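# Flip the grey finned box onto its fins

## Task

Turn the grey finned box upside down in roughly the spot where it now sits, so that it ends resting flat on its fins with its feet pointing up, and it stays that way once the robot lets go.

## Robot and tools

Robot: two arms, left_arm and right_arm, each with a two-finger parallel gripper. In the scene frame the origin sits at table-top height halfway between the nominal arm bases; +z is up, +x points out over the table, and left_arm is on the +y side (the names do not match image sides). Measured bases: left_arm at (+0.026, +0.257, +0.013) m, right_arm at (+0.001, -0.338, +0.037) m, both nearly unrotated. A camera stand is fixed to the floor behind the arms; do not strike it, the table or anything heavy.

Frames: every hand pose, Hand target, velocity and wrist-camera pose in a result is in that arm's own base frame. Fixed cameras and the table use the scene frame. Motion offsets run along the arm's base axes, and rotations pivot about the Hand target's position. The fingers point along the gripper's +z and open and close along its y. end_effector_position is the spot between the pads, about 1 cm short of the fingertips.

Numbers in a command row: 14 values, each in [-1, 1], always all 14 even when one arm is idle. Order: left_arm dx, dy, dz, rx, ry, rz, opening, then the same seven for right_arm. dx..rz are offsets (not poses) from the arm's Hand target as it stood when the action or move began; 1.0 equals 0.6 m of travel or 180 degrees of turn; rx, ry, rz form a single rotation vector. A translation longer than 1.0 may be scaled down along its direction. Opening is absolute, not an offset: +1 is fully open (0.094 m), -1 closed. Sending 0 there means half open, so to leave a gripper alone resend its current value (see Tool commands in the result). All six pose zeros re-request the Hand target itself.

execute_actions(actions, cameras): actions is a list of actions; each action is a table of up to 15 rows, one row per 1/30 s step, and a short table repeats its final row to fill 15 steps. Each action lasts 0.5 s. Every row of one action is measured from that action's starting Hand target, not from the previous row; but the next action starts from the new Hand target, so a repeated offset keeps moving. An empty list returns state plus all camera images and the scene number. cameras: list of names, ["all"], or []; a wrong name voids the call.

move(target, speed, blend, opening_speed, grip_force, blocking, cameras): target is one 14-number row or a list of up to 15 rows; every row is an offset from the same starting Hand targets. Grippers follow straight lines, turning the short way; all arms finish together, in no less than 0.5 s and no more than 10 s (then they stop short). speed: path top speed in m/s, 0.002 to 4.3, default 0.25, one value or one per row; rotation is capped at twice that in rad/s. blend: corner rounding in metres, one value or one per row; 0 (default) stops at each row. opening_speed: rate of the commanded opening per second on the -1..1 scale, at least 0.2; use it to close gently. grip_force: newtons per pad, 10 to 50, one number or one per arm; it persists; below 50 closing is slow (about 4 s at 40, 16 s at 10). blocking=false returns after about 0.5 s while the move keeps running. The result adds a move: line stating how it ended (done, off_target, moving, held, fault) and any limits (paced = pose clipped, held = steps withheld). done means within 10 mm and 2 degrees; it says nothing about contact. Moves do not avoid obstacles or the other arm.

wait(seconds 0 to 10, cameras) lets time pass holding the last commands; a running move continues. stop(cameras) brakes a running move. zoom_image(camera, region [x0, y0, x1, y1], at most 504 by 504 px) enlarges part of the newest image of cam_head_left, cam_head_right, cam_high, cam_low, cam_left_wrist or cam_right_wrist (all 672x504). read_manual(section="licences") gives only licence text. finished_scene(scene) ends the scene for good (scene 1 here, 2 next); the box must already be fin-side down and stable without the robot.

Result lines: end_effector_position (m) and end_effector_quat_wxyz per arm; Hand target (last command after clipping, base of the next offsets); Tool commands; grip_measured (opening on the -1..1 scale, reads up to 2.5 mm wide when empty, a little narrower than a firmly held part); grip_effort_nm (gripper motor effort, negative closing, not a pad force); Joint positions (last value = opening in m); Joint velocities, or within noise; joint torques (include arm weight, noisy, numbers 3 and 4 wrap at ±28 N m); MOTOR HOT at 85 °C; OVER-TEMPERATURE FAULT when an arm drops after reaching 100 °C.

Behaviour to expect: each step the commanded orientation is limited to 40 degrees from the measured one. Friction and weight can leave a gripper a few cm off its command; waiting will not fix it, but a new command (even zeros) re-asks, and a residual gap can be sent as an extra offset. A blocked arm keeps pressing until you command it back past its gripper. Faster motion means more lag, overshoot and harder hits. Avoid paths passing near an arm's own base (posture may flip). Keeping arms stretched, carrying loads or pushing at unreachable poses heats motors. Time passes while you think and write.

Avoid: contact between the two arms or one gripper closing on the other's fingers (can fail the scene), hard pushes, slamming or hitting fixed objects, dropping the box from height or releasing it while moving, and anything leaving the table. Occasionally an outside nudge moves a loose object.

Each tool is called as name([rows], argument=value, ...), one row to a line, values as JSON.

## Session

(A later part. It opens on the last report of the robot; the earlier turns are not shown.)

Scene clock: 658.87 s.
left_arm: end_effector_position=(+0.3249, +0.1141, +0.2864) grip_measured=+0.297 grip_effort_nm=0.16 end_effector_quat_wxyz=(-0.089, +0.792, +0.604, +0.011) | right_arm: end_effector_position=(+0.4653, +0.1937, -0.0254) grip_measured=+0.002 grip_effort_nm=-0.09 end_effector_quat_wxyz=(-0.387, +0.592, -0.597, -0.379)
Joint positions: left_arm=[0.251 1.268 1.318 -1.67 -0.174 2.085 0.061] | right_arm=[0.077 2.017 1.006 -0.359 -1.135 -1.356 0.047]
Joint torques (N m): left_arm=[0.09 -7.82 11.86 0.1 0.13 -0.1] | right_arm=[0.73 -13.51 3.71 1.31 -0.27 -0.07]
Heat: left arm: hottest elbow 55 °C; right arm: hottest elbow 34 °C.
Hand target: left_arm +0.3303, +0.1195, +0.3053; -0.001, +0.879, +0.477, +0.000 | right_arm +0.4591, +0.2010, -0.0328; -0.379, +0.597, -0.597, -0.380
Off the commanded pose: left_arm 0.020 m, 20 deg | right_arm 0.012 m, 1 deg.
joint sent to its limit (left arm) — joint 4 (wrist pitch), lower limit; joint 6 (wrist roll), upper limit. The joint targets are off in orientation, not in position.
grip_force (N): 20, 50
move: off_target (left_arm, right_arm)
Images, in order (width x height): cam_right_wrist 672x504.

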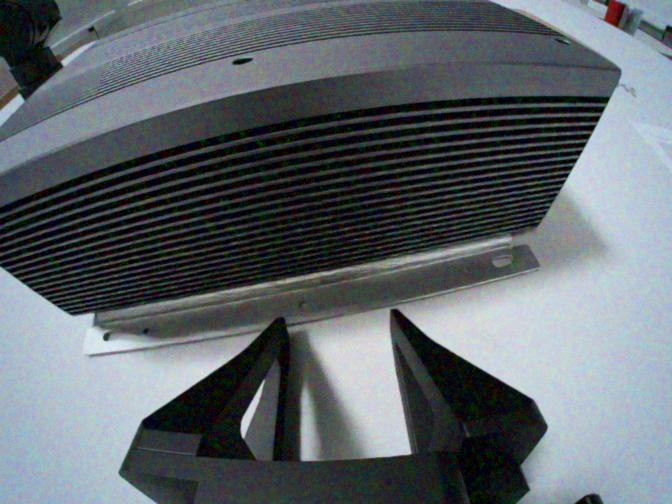

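move([
  [0,0,0,0,0,0,0.3,0,-0.035,0,0,0,0,0],
  [0,0,0,0,0,0,0.3,0,-0.035,-0.025,0,0,0,0],
  [0,0,0,0,0,0,0.3,0,0.02,-0.025,0,0,0,0],
], speed=0.04, cameras=["cam_right_wrist","cam_low"])

zoom_image(camera="cam_right_wrist", region=[200, 200, 500, 400])

Scene clock: 670.13 s.
left_arm: end_effector_position=(+0.3249, +0.1141, +0.2864) grip_measured=+0.297 grip_effort_nm=0.16 end_effector_quat_wxyz=(-0.089, +0.792, +0.604, +0.011) | right_arm: end_effector_position=(+0.4699, +0.1988, -0.0258) grip_measured=+0.001 grip_effort_nm=-0.09 end_effector_quat_wxyz=(-0.396, +0.587, -0.597, -0.377)
Joint positions: left_arm=[0.251 1.268 1.318 -1.67 -0.174 2.085 0.061] | right_arm=[0.086 2.022 0.999 -0.282 -1.142 -1.296 0.047]
Joint torques (N m): left_arm=[0.15 -7.77 11.84 0.03 0.12 -0.09] | right_arm=[2.43 -11.34 3.7 1.62 0.3 -0.1]
Heat: left arm: hottest elbow 55 °C; right arm: hottest elbow 34 °C.
Hand target: left_arm +0.3303, +0.1195, +0.3053; -0.001, +0.879, +0.477, +0.000 | right_arm +0.4591, +0.2130, -0.0477; -0.379, +0.597, -0.597, -0.380
Off the commanded pose: left_arm 0.020 m, 20 deg | right_arm 0.028 m, 2 deg.
joint sent to its limit (left arm) — joint 4 (wrist pitch), lower limit; joint 6 (wrist roll), upper limit. The joint targets are off in orientation, not in position.
grip_force (N): 20, 50
move: off_target (left_arm, right_arm)
Images, in order (width x height): cam_low 672x504, cam_right_wrist 672x504.

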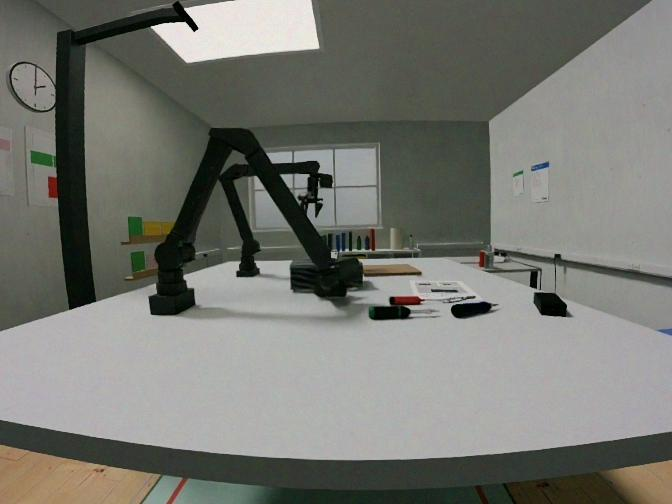

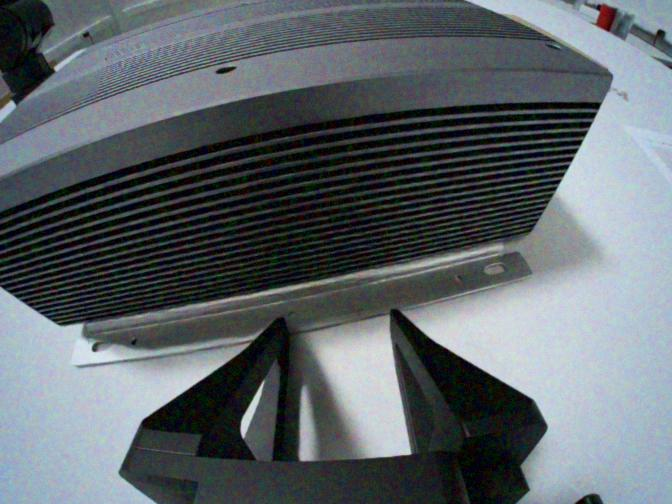

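Scaled by 1.680 from the camera's 672x504 image, which has a finer 960x720 frame.

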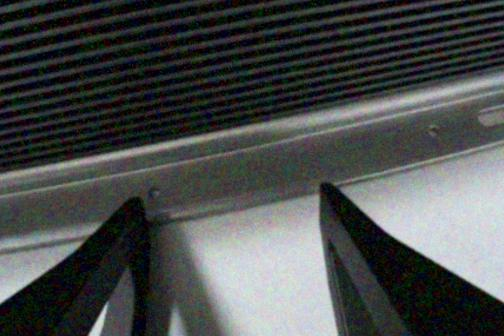

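move([
  [0.1,-0.1,0,-0.448,0.083,0.2075,-0.3,0,0,0,0,0,0,0],
  [0.1,-0.28,-0.38,-0.448,0.083,0.2075,-0.3,0,0,0,0,0,0,0],
], speed=0.2, cameras=["cam_left_wrist","cam_high","cam_right_wrist","cam_head_left"])

Scene clock: 692.43 s.
left_arm: end_effector_position=(+0.3881, -0.0465, +0.0843) grip_measured=-0.297 grip_effort_nm=-0.11 end_effector_quat_wxyz=(+0.499, +0.476, +0.604, -0.399) | right_arm: end_effector_position=(+0.4699, +0.1988, -0.0258) grip_measured=+0.001 grip_effort_nm=-0.09 end_effector_quat_wxyz=(-0.396, +0.586, -0.597, -0.377)
Joint positions: left_arm=[0.332 1.798 0.88 -1.159 1.36 2.08 0.033] | right_arm=[0.086 2.022 0.999 -0.282 -1.142 -1.296 0.047]
Joint torques (N m): left_arm=[-1.49 -9 5.18 0.2 0.78 -0.06] | right_arm=[2.08 -11.87 3.75 1.76 0.32 -0.09]
Heat: left arm: hottest elbow 53 °C; right arm: hottest elbow 34 °C.
Hand target: left_arm +0.3903, -0.0485, +0.0774; +0.500, +0.482, +0.595, -0.405 | right_arm +0.4591, +0.2130, -0.0477; -0.379, +0.597, -0.597, -0.380
Off the commanded pose: left_arm 0.008 m, 1 deg | right_arm 0.028 m, 2 deg.
joint sent to its limit (left arm) — joint 6 (wrist roll), upper limit. The joint targets still meet the commanded pose.
grip_force (N): 20, 50
move: off_target (right_arm)
Images, in order (width x height): cam_head_left 672x504, cam_high 672x504, cam_left_wrist 672x504, cam_right_wrist 672x504.

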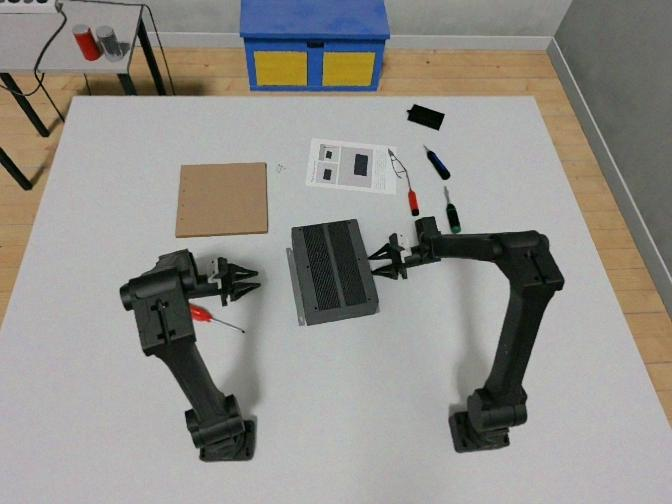

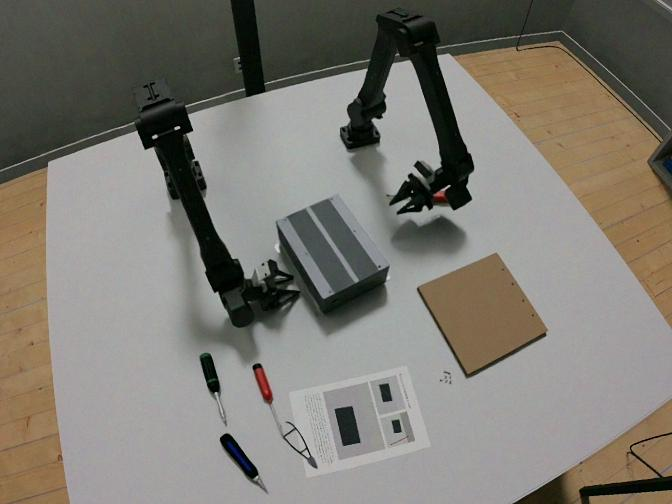

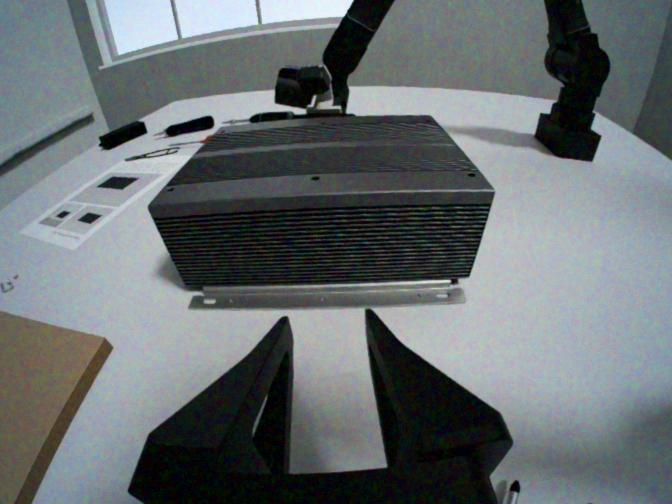

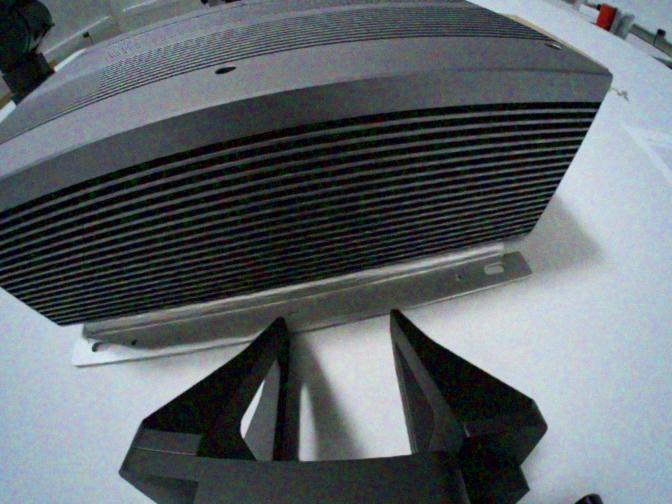

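move([
  [0.046,-0.139,-0.034,0,0,0,-0.3,0,0,0,0,0,0,0],
  [0.061,-0.2125,-0.034,0,0,0,-0.3,0,0,0,0,0,0,0],
], speed=[0.15,0.05], cameras=["cam_left_wrist","cam_high","cam_right_wrist"])

Scene clock: 749.00 s.
left_arm: end_effector_position=(+0.4285, -0.1493, +0.0552) grip_measured=-0.297 grip_effort_nm=-0.11 end_effector_quat_wxyz=(+0.506, +0.466, +0.612, -0.390) | right_arm: end_effector_position=(+0.4699, +0.1988, -0.0258) grip_measured=+0.001 grip_effort_nm=-0.08 end_effector_quat_wxyz=(-0.396, +0.586, -0.597, -0.377)
Joint positions: left_arm=[0.042 1.797 0.644 0.45 1.284 0.677 0.033] | right_arm=[0.086 2.022 0.999 -0.282 -1.142 -1.296 0.047]
Joint torques (N m): left_arm=[-6.01 -9.76 5.53 2.74 0.7 -0.43] | right_arm=[1.79 -11.11 3.77 1.78 0.31 -0.11]
Heat: left arm: hottest elbow 44 °C; right arm: hottest elbow 33 °C.
Hand target: left_arm +0.4269, -0.1762, +0.0569; +0.500, +0.482, +0.594, -0.405 | right_arm +0.4591, +0.2130, -0.0477; -0.379, +0.597, -0.596, -0.380
Off the commanded pose: left_arm 0.027 m, 3 deg | right_arm 0.028 m, 2 deg.
grip_force (N): 20, 50
move: off_target (left_arm, right_arm)
Images, in order (width x height): cam_high 672x504, cam_left_wrist 672x504, cam_right_wrist 672x504.

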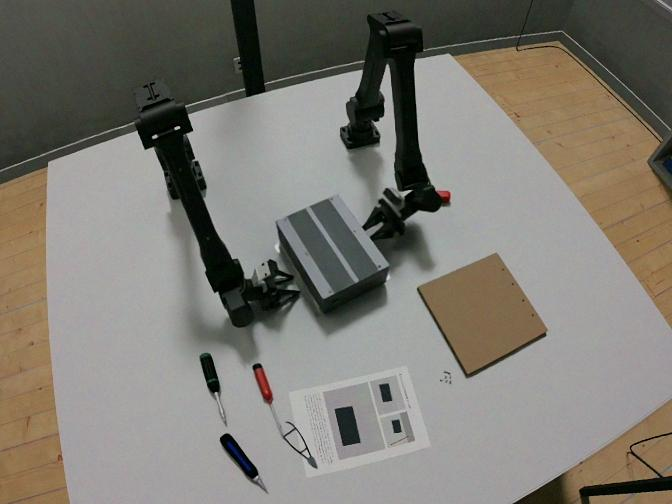

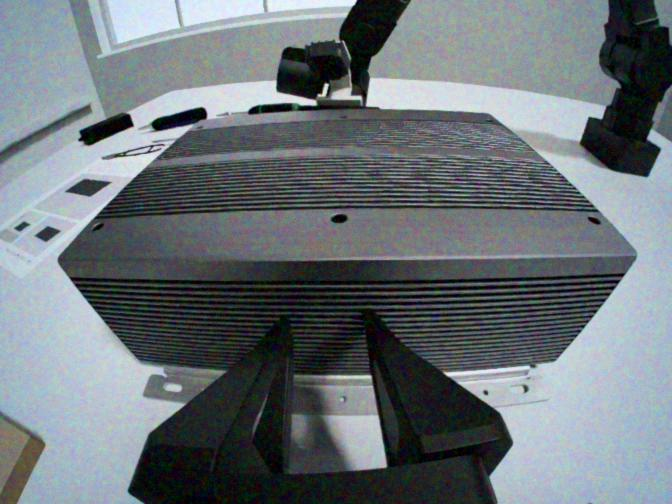

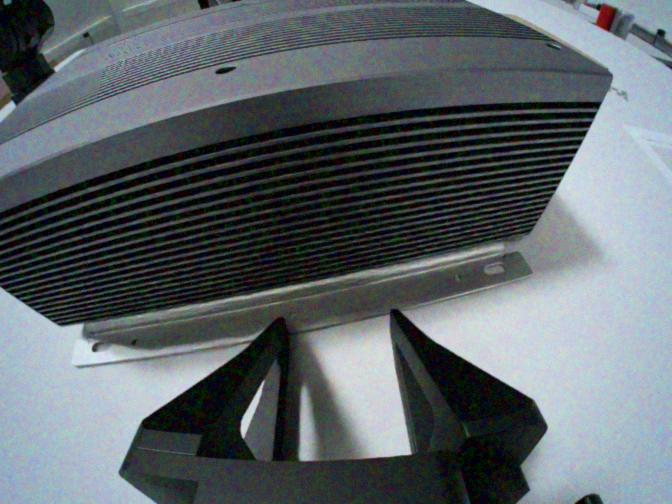

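move([
  [0.007,-0.036,0,0,0,0,-0.3,0,0,0,0,0,0,0],
  [0.0127,-0.0655,0.08,0.0545,0.0106,0,-0.3,0,0,0,0,0,0,0],
], speed=0.05, cameras=["cam_left_wrist","cam_high","cam_right_wrist","cam_low"])

Scene clock: 762.87 s.
left_arm: end_effector_position=(+0.4152, -0.1667, +0.0569) grip_measured=-0.298 grip_effort_nm=-0.06 end_effector_quat_wxyz=(+0.418, +0.463, +0.696, -0.354) | right_arm: end_effector_position=(+0.4768, +0.1867, -0.0256) grip_measured=+0.001 grip_effort_nm=-0.08 end_effector_quat_wxyz=(-0.403, +0.582, -0.604, -0.366)
Joint positions: left_arm=[-0.035 1.639 0.66 0.025 1.058 0.77 0.033] | right_arm=[0.061 2.02 0.999 -0.271 -1.135 -1.296 0.047]
Joint torques (N m): left_arm=[-8.94 -13.33 11.36 2 2.09 -0.24] | right_arm=[3.78 -11.46 3.67 1.2 -0.06 -0.11]
Heat: left arm: hottest elbow 43 °C; right arm: hottest elbow 33 °C.
Hand target: left_arm +0.4345, -0.2155, +0.1050; +0.447, +0.516, +0.635, -0.361 | right_arm +0.4591, +0.2131, -0.0478; -0.379, +0.597, -0.596, -0.380
Off the commanded pose: left_arm 0.071 m, 10 deg | right_arm 0.039 m, 4 deg.
grip_force (N): 20, 50
move: off_target (left_arm, right_arm)
Images, in order (width x height): cam_high 672x504, cam_low 672x504, cam_left_wrist 672x504, cam_right_wrist 672x504.

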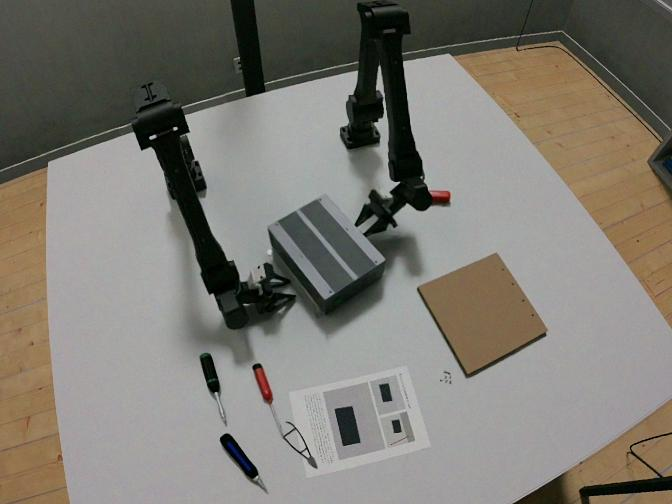

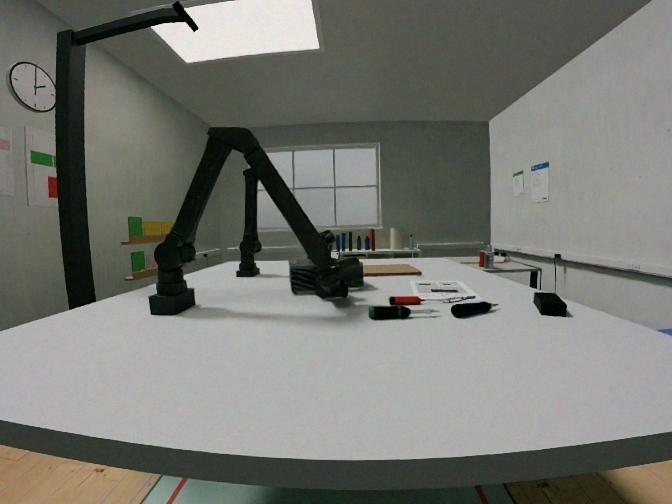

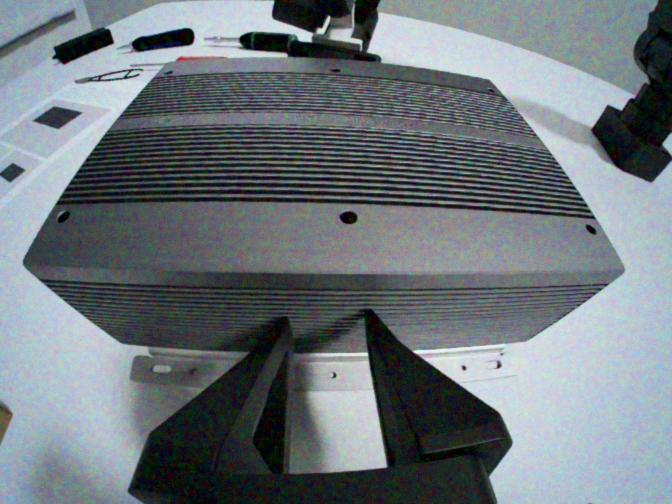

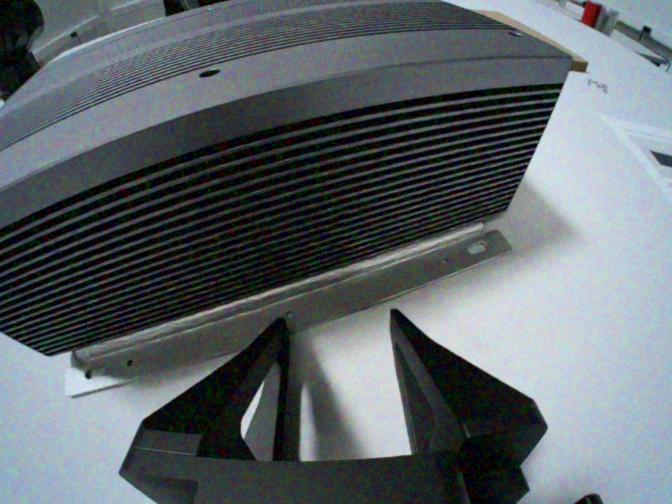

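move([
  [0,0,0,0,0,0,-0.3,0,0.07,0,0,0,0,0],
  [0.005,-0.01,0.06,0.03,0.005,0,-0.3,0,0.07,0,0,0,0,0],
], speed=0.05, cameras=["cam_left_wrist","cam_high","cam_right_wrist","cam_low"])

Scene clock: 771.27 s.
left_arm: end_effector_position=(+0.4069, -0.1708, +0.0839) grip_measured=-0.298 grip_effort_nm=-0.06 end_effector_quat_wxyz=(+0.369, +0.474, +0.724, -0.339) | right_arm: end_effector_position=(+0.4879, +0.1875, -0.0248) grip_measured=+0.001 grip_effort_nm=-0.07 end_effector_quat_wxyz=(+0.414, -0.564, +0.623, +0.348)
Joint positions: left_arm=[-0.065 1.523 0.714 -0.267 0.969 0.828 0.033] | right_arm=[0.066 2.01 0.969 -0.113 -1.101 -1.146 0.047]
Joint torques (N m): left_arm=[-8.7 -11.99 14.17 2.17 2.2 -0.05] | right_arm=[9.41 -11.28 4.07 1.78 -0.3 0.05]
Heat: left arm: hottest elbow 44 °C; right arm: hottest elbow 33 °C.
Hand target: left_arm +0.4375, -0.2214, +0.1410; +0.417, +0.534, +0.655, -0.335 | right_arm +0.4592, +0.2550, -0.0477; +0.379, -0.597, +0.596, +0.380
Off the commanded pose: left_arm 0.082 m, 12 deg | right_arm 0.077 m, 7 deg.
grip_force (N): 20, 50
move: off_target (left_arm, right_arm)
Images, in order (width x height): cam_high 672x504, cam_low 672x504, cam_left_wrist 672x504, cam_right_wrist 672x504.

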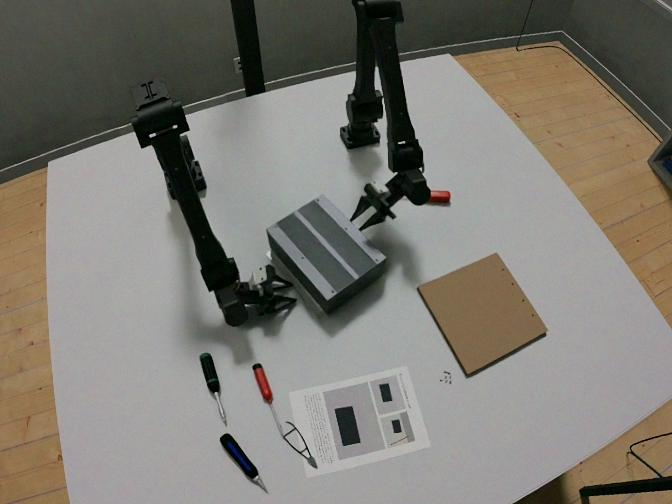

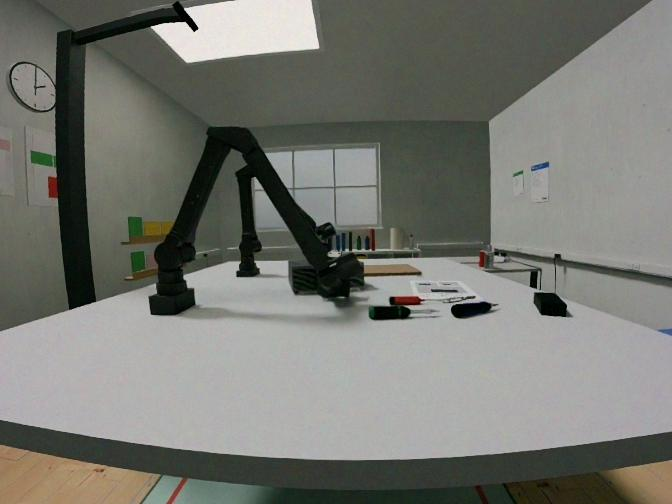

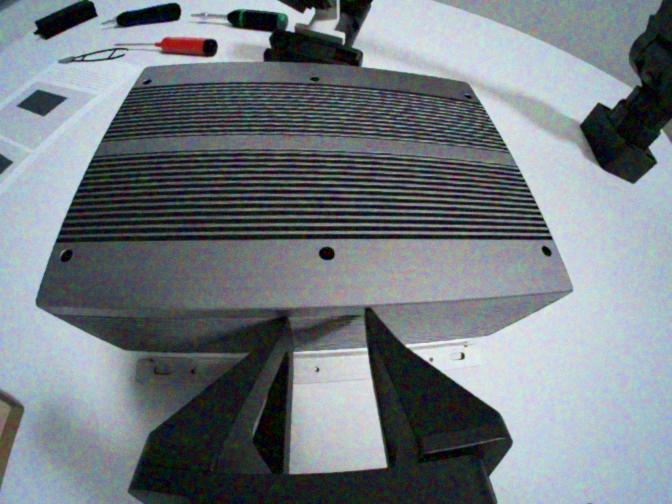

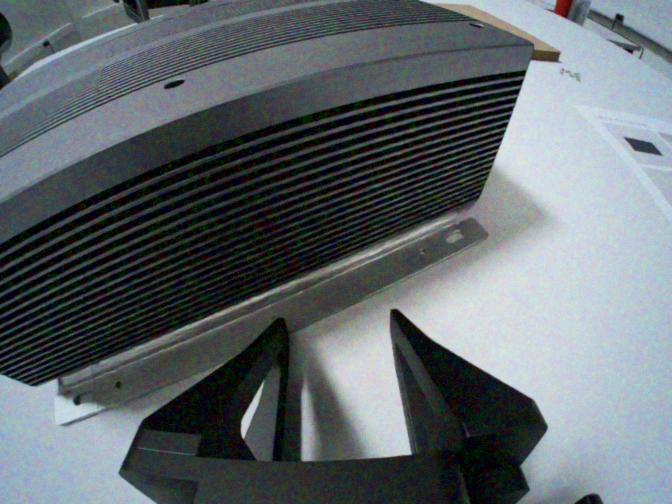

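move([
  [-0.05,0.2,-0.03,0,0,0,-0.3,0,-0.2,0.03,0,0,0,0],
  [-0.15,0.5,0.1,0,0,0,-0.3,-0.03,-0.3,0.3,0,0,0,0],
], speed=0.1, cameras=["all"])

Scene clock: 823.20 s.
left_arm: end_effector_position=(+0.3410, +0.0697, +0.1866) grip_measured=-0.298 grip_effort_nm=-0.06 end_effector_quat_wxyz=(+0.385, +0.487, +0.718, -0.314) | right_arm: end_effector_position=(+0.4281, +0.0831, +0.1195) grip_measured=+0.000 grip_effort_nm=-0.03 end_effector_quat_wxyz=(-0.368, +0.589, -0.601, -0.397)
Joint positions: left_arm=[0.623 1.499 1.026 -1.606 0.954 2.08 0.033] | right_arm=[-0.171 1.768 1.126 -1.337 -1.101 -1.975 0.047]
Joint torques (N m): left_arm=[-0.15 -10.29 9.8 -0.77 0.46 -0.06] | right_arm=[-2.08 -14.04 8.44 -0.43 -0.54 -0.11]
Heat: left arm: hottest elbow 51 °C; right arm: hottest elbow 33 °C.
Hand target: left_arm +0.3475, +0.0786, +0.2009; +0.417, +0.534, +0.655, -0.335 | right_arm +0.4412, +0.0751, +0.1323; -0.379, +0.597, -0.596, -0.380
Off the commanded pose: left_arm 0.018 m, 10 deg | right_arm 0.020 m, 3 deg.
joint sent to its limit (left arm) — joint 6 (wrist roll), upper limit. The joint targets are off in orientation, not in position.
grip_force (N): 20, 50
move: off_target (left_arm, right_arm)

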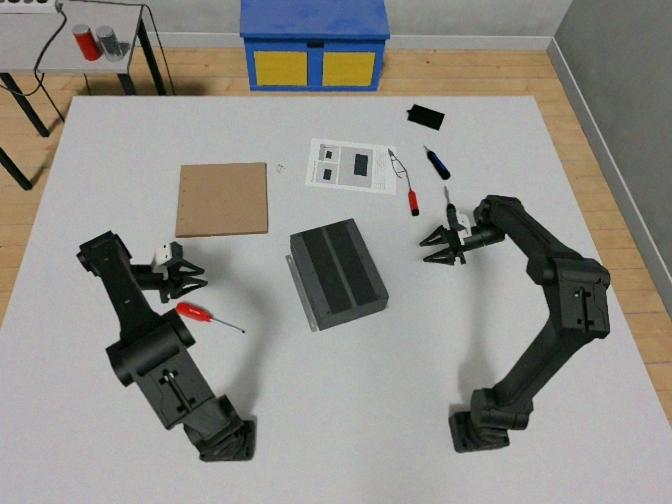

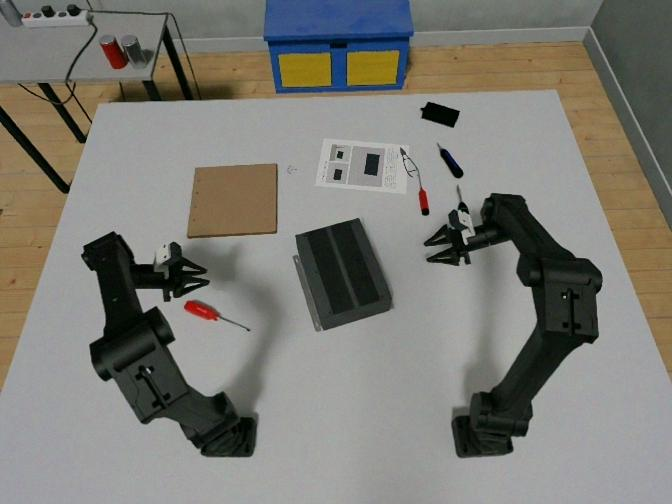

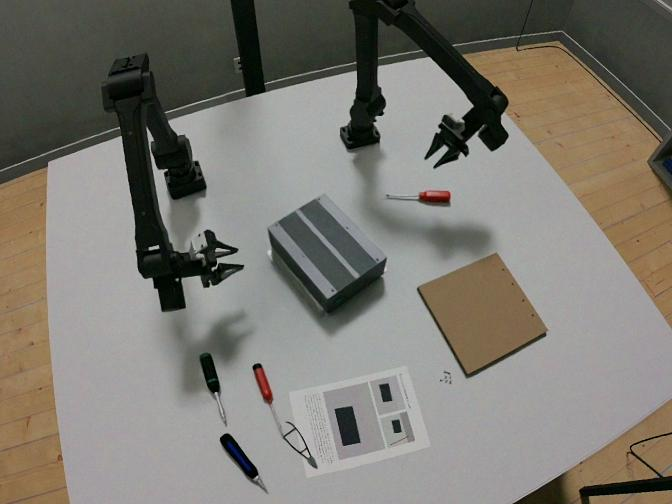

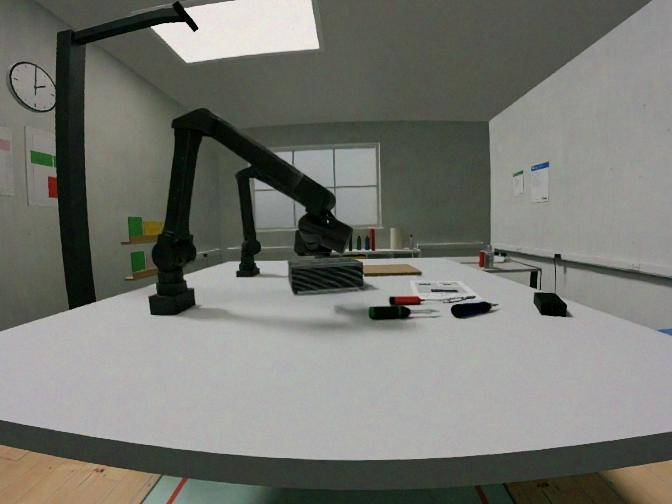

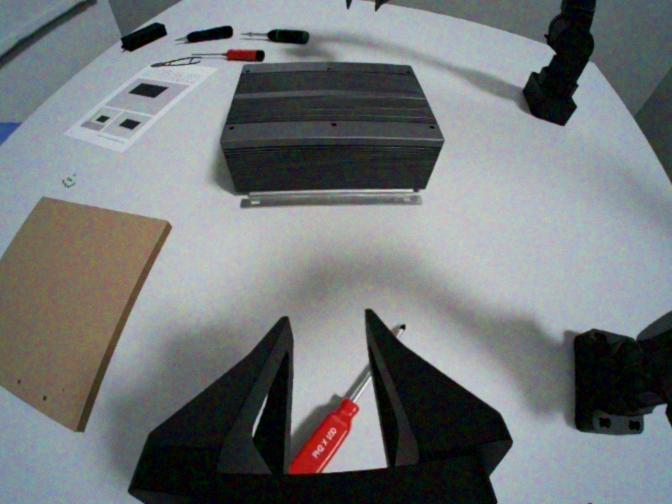

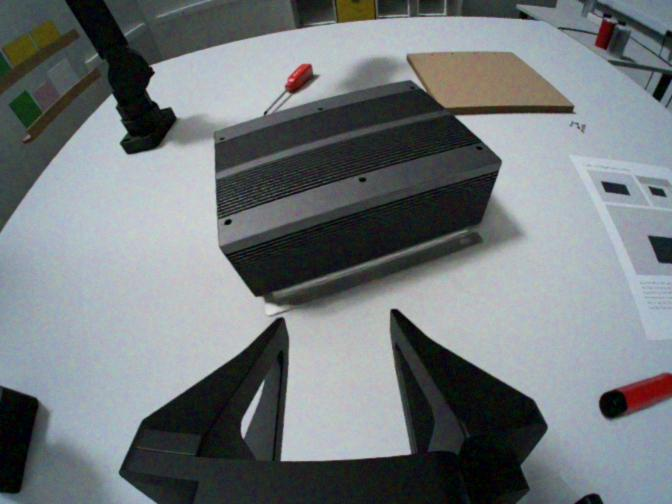

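move([
  [-0.01,0.08,0.09,0.016,0.235,0.356,0.1,0,0,0,0,0,0,0],
  [-0.01,0.103,-0.05,0.031,0.467,0.712,0.1,-0.03,-0.1,0.1,0,0,0,0],
], cameras=["cam_left_wrist","cam_head_left"])

Scene clock: 885.60 s.
left_arm: end_effector_position=(+0.3273, +0.1379, +0.1623) grip_measured=+0.097 grip_effort_nm=0.16 end_effector_quat_wxyz=(-0.006, -0.572, +0.820, +0.000) | right_arm: end_effector_position=(+0.4133, +0.0246, +0.1767) grip_measured=+0.000 grip_effort_nm=-0.03 end_effector_quat_wxyz=(-0.362, +0.576, -0.627, -0.380)
Joint positions: left_arm=[0.401 1.312 1.037 -1.308 0.003 -0.817 0.052] | right_arm=[-0.307 1.68 1.188 -1.595 -1.028 -2.09 0.047]
Joint torques (N m): left_arm=[-1.79 -6.12 11.62 0.25 -0.11 -0.3] | right_arm=[-2.26 -13.51 9.1 -0.68 -0.48 -0.13]
Heat: left arm: hottest elbow 51 °C; right arm: hottest elbow 36 °C.
Hand target: left_arm +0.3414, +0.1404, +0.1709; +0.000, -0.574, +0.819, +0.000 | right_arm +0.4233, +0.0149, +0.1924; -0.379, +0.597, -0.596, -0.380
Off the commanded pose: left_arm 0.017 m, 1 deg | right_arm 0.021 m, 5 deg.
joint sent to its limit (right arm) — joint 6 (wrist roll), lower limit. The joint targets are off in orientation, not in position.
grip_force (N): 20, 50
move: off_target (left_arm, right_arm)
Images, in order (width x height): cam_head_left 672x504, cam_left_wrist 672x504.

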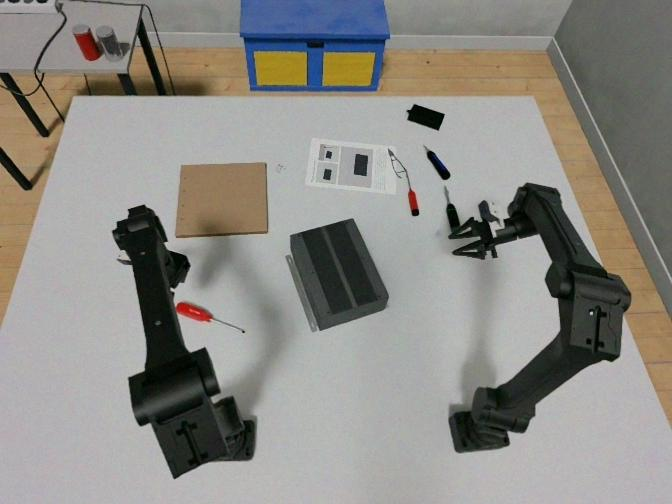

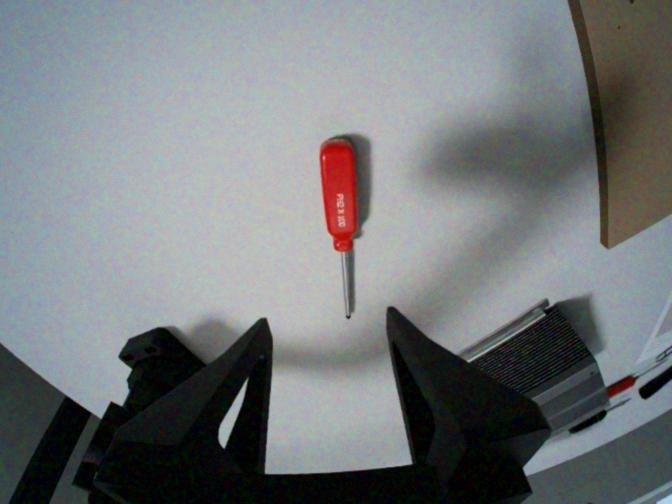

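move([
  [-0.002,0.009,-0.2,0,0,0,0.1,0,0,0,0,0,0,0],
  [-0.002,0.009,-0.302,0,0,0,0.1,0,0,0,0,0,0,0],
], speed=[0.2,0.06], cameras=["cam_left_wrist"])

Scene clock: 898.90 s.
left_arm: end_effector_position=(+0.3428, +0.1446, -0.0010) grip_measured=+0.097 grip_effort_nm=0.16 end_effector_quat_wxyz=(+0.007, -0.572, +0.820, -0.003) | right_arm: end_effector_position=(+0.4133, +0.0246, +0.1767) grip_measured=+0.000 grip_effort_nm=-0.03 end_effector_quat_wxyz=(-0.362, +0.576, -0.627, -0.380)
Joint positions: left_arm=[0.401 1.573 0.816 -0.799 0.002 -0.818 0.052] | right_arm=[-0.307 1.68 1.188 -1.595 -1.028 -2.09 0.047]
Joint torques (N m): left_arm=[-0.44 -7.59 6.08 1.11 -0.12 -0.19] | right_arm=[-1.55 -12.75 9.11 -0.8 -0.49 -0.13]
Heat: left arm: hottest elbow 51 °C; right arm: hottest elbow 37 °C.
Hand target: left_arm +0.3402, +0.1458, -0.0102; +0.000, -0.574, +0.819, +0.000 | right_arm +0.4233, +0.0149, +0.1924; -0.379, +0.597, -0.596, -0.380
Off the commanded pose: left_arm 0.010 m, 1 deg | right_arm 0.021 m, 5 deg.
joint sent to its limit (right arm) — joint 6 (wrist roll), lower limit. The joint targets are off in orientation, not in position.
grip_force (N): 20, 50
move: off_target (right_arm)
Images, in order (width x height): cam_left_wrist 672x504.

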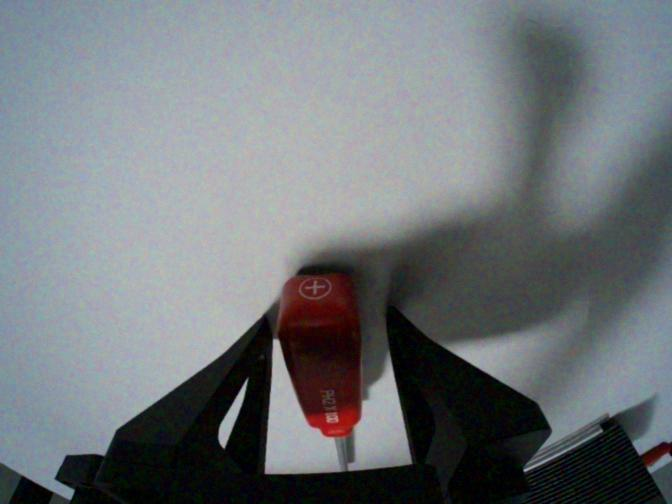

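move([
  [-0.008,-0.02,0,0,0,0,0.1,0,0,0,0,0,0,0],
  [-0.008,-0.02,0,0,0,0,-0.6,0,0,0,0,0,0,0],
], speed=0.06, opening_speed=0.5, grip_force=[40,50], cameras=["cam_left_wrist"])

Scene clock: 906.93 s.
left_arm: end_effector_position=(+0.3426, +0.1413, -0.0021) grip_measured=-0.401 grip_effort_nm=-0.82 end_effector_quat_wxyz=(+0.010, -0.573, +0.820, -0.001) | right_arm: end_effector_position=(+0.4133, +0.0246, +0.1767) grip_measured=+0.000 grip_effort_nm=-0.03 end_effector_quat_wxyz=(-0.362, +0.576, -0.627, -0.380)
Joint positions: left_arm=[0.391 1.569 0.808 -0.789 -0.002 -0.828 0.028] | right_arm=[-0.307 1.68 1.188 -1.595 -1.028 -2.09 0.047]
Joint torques (N m): left_arm=[-1.67 -8.94 4.75 0.87 0.05 -0.31] | right_arm=[-1.55 -13.63 8.99 -0.77 -0.45 -0.14]
Heat: left arm: hottest elbow 49 °C; right arm: hottest elbow 37 °C.
Hand target: left_arm +0.3354, +0.1338, -0.0103; +0.000, -0.573, +0.819, +0.000 | right_arm +0.4233, +0.0149, +0.1924; -0.379, +0.597, -0.596, -0.380
Off the commanded pose: left_arm 0.013 m, 1 deg | right_arm 0.021 m, 5 deg.
joint sent to its limit (right arm) — joint 6 (wrist roll), lower limit. The joint targets are off in orientation, not in position.
grip_force (N): 40, 50
move: off_target (left_arm, right_arm); target 2's new opening was sent with left_arm's hand 0.014 m and 1 deg from that target
Images, in order (width x height): cam_left_wrist 672x504.

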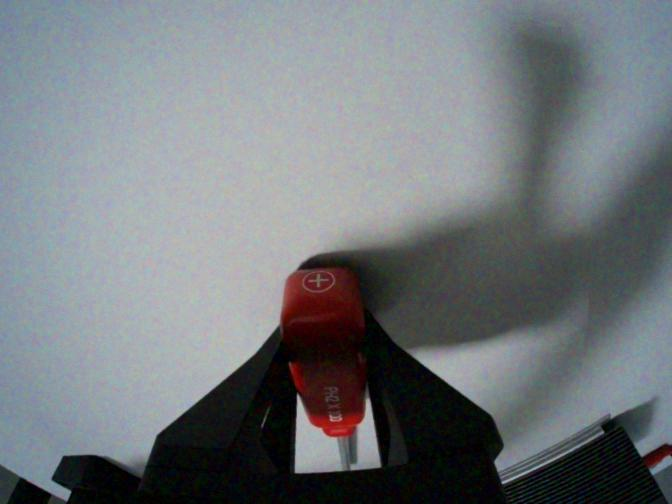

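move([
  [0,0,0.385,0,0,0,-0.6,0,0,0,0,0,0,0],
  [-0.142,-0.39,0.385,0,0,-0.611,-0.6,0,0,0,0,0,0,0],
  [-0.38,-0.753,0.2,0,0,0.733,-0.6,0,0,0,0,0,0,0],
], speed=[0.15,0.35,0.35], blend=[0.02,0.05,0], cameras=["cam_left_wrist","cam_head_left","cam_high","cam_low"])

Scene clock: 934.10 s.
left_arm: end_effector_position=(+0.1052, -0.3028, +0.1044) grip_measured=-0.405 grip_effort_nm=-0.82 end_effector_quat_wxyz=(-0.011, +0.980, +0.200, -0.001) | right_arm: end_effector_position=(+0.4133, +0.0246, +0.1767) grip_measured=+0.000 grip_effort_nm=-0.03 end_effector_quat_wxyz=(-0.362, +0.576, -0.627, -0.380)
Joint positions: left_arm=[-1.236 1.284 0.85 -1.16 -0.002 1.502 0.028] | right_arm=[-0.307 1.68 1.188 -1.595 -1.028 -2.09 0.047]
Joint torques (N m): left_arm=[-1.32 -5.19 10.15 0.87 0.24 -0.06] | right_arm=[-1.49 -13.04 9.2 -0.8 -0.51 -0.15]
Heat: left arm: hottest elbow 46 °C; right arm: hottest elbow 38 °C.
Hand target: left_arm +0.1076, -0.3180, +0.1098; +0.000, +0.982, +0.190, +0.000 | right_arm +0.4233, +0.0149, +0.1924; -0.379, +0.597, -0.596, -0.380
Off the commanded pose: left_arm 0.016 m, 2 deg | right_arm 0.021 m, 5 deg.
joint sent to its limit (right arm) — joint 6 (wrist roll), lower limit. The joint targets are off in orientation, not in position.
grip_force (N): 40, 50
move: off_target (left_arm, right_arm)
Images, in order (width x height): cam_head_left 672x504, cam_high 672x504, cam_low 672x504, cam_left_wrist 672x504.

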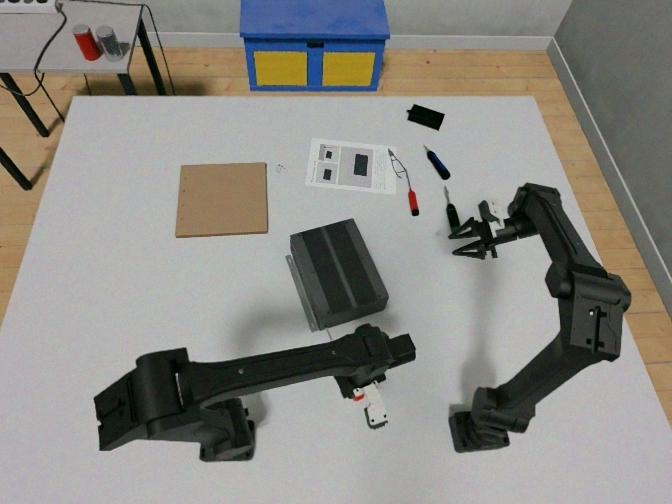

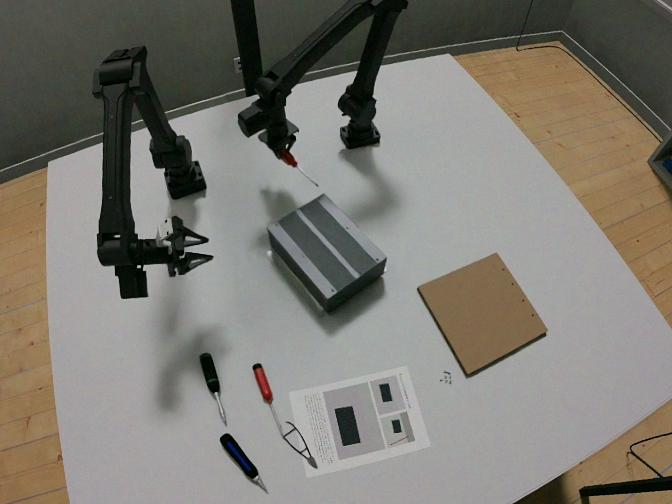

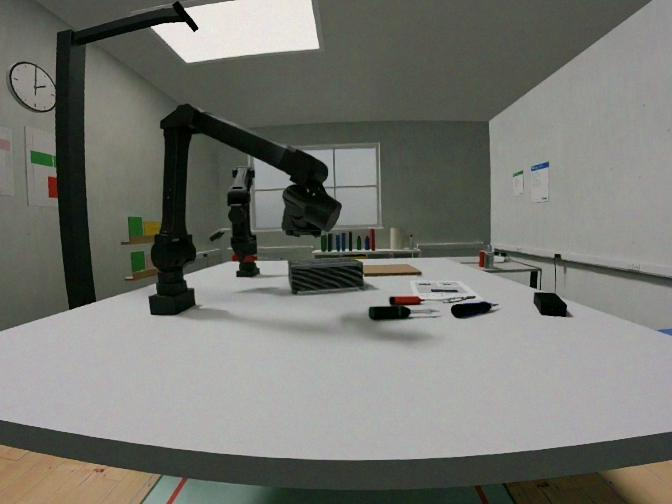

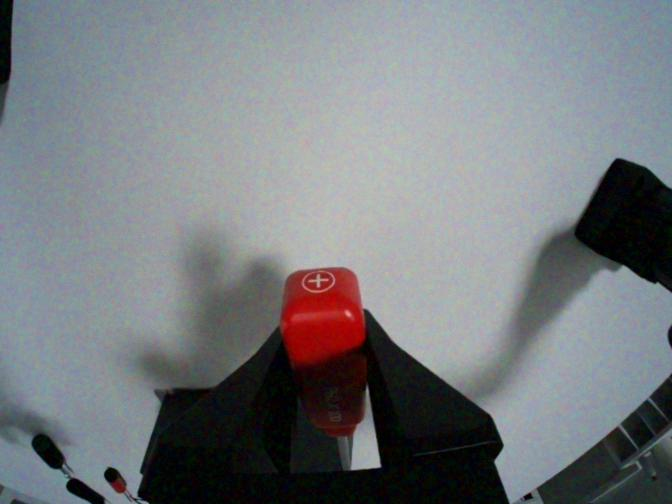

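zoom_image(camera="cam_head_left", region=[280, 260, 430, 440])

zoom_image(camera="cam_high", region=[230, 120, 370, 240])

Scaled by 2.800.

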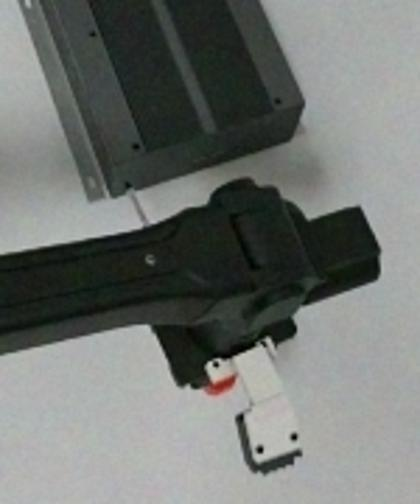

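Scaled by 3.600.

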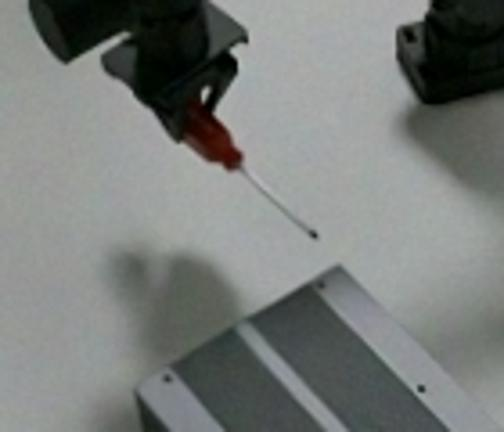

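move([
  [0.018,-0.047,-0.1,0,0,0,-0.6,0,0,0,0,0,0,0],
  [0.018,-0.047,-0.198,0,0,0,-0.6,0,0,0,0,0,0,0],
], speed=0.08, cameras=["cam_head_left","cam_high","cam_left_wrist"])

zoom_image(camera="cam_head_left", region=[280, 260, 430, 440])

zoom_image(camera="cam_high", region=[230, 120, 370, 240])

Scene clock: 956.80 s.
left_arm: end_effector_position=(+0.1199, -0.3450, -0.0009) grip_measured=-0.405 grip_effort_nm=-0.82 end_effector_quat_wxyz=(+0.004, +0.980, +0.199, +0.001) | right_arm: end_effector_position=(+0.4133, +0.0246, +0.1767) grip_measured=+0.000 grip_effort_nm=-0.03 end_effector_quat_wxyz=(-0.362, +0.576, -0.627, -0.380)
Joint positions: left_arm=[-1.236 1.562 0.803 -0.804 -0.002 1.506 0.028] | right_arm=[-0.307 1.68 1.188 -1.595 -1.028 -2.09 0.047]
Joint torques (N m): left_arm=[-0.97 -7.53 6.16 1.21 0.25 -0.05] | right_arm=[-1.49 -13.33 9.2 -0.54 -0.48 -0.15]
Heat: left arm: hottest elbow 45 °C; right arm: hottest elbow 39 °C.
Hand target: left_arm +0.1184, -0.3461, -0.0091; +0.000, +0.982, +0.190, +0.000 | right_arm +0.4233, +0.0149, +0.1924; -0.379, +0.597, -0.596, -0.380
Off the commanded pose: left_arm 0.008 m, 1 deg | right_arm 0.021 m, 5 deg.
joint sent to its limit (right arm) — joint 6 (wrist roll), lower limit. The joint targets are off in orientation, not in position.
grip_force (N): 40, 50
move: off_target (right_arm)
Images, in order (width x height): cam_head_left 672x504, cam_high 672x504, cam_left_wrist 672x504.

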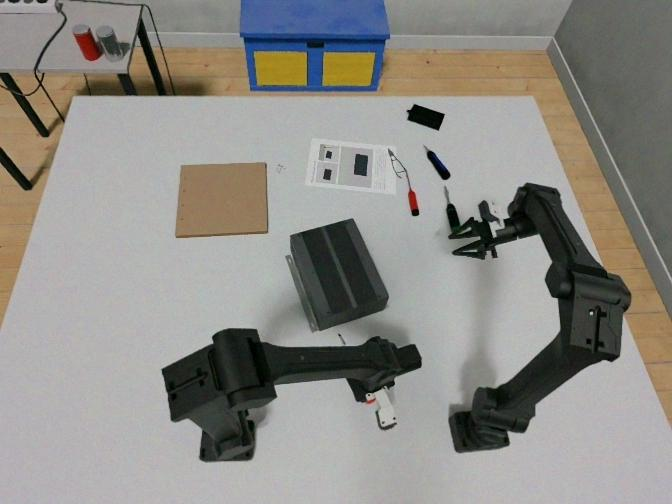

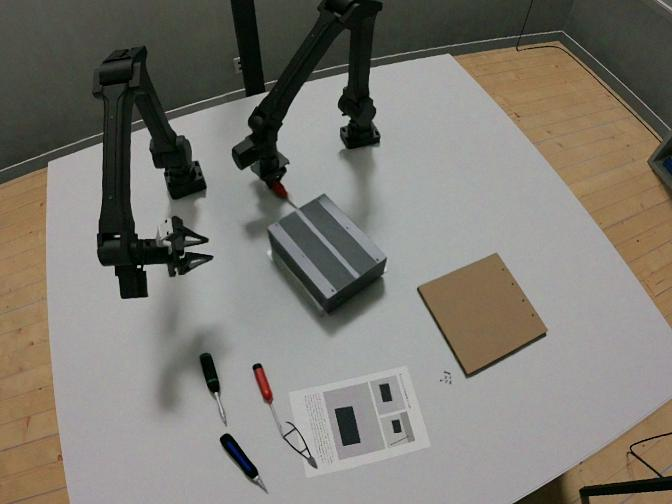

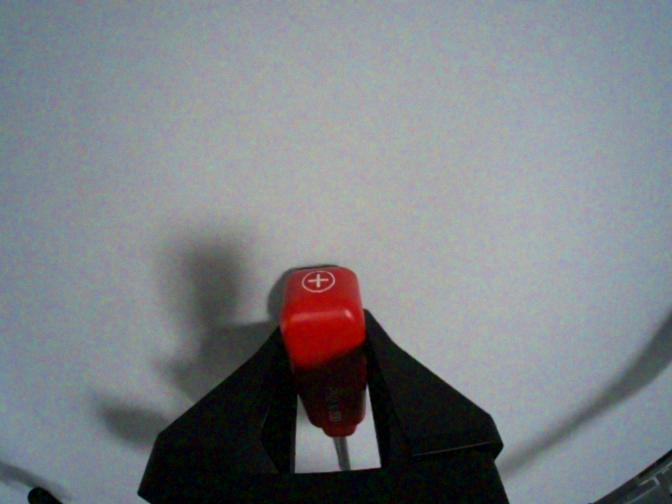

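Scaled by 2.800.

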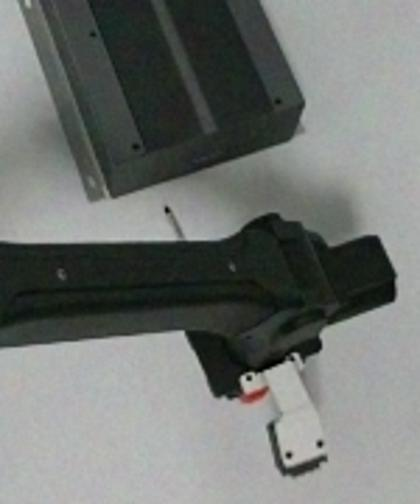

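Scaled by 3.600.

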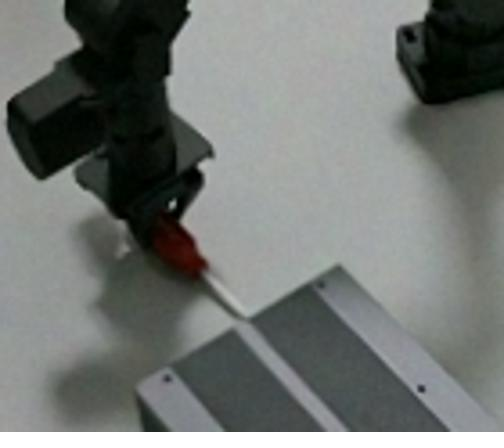

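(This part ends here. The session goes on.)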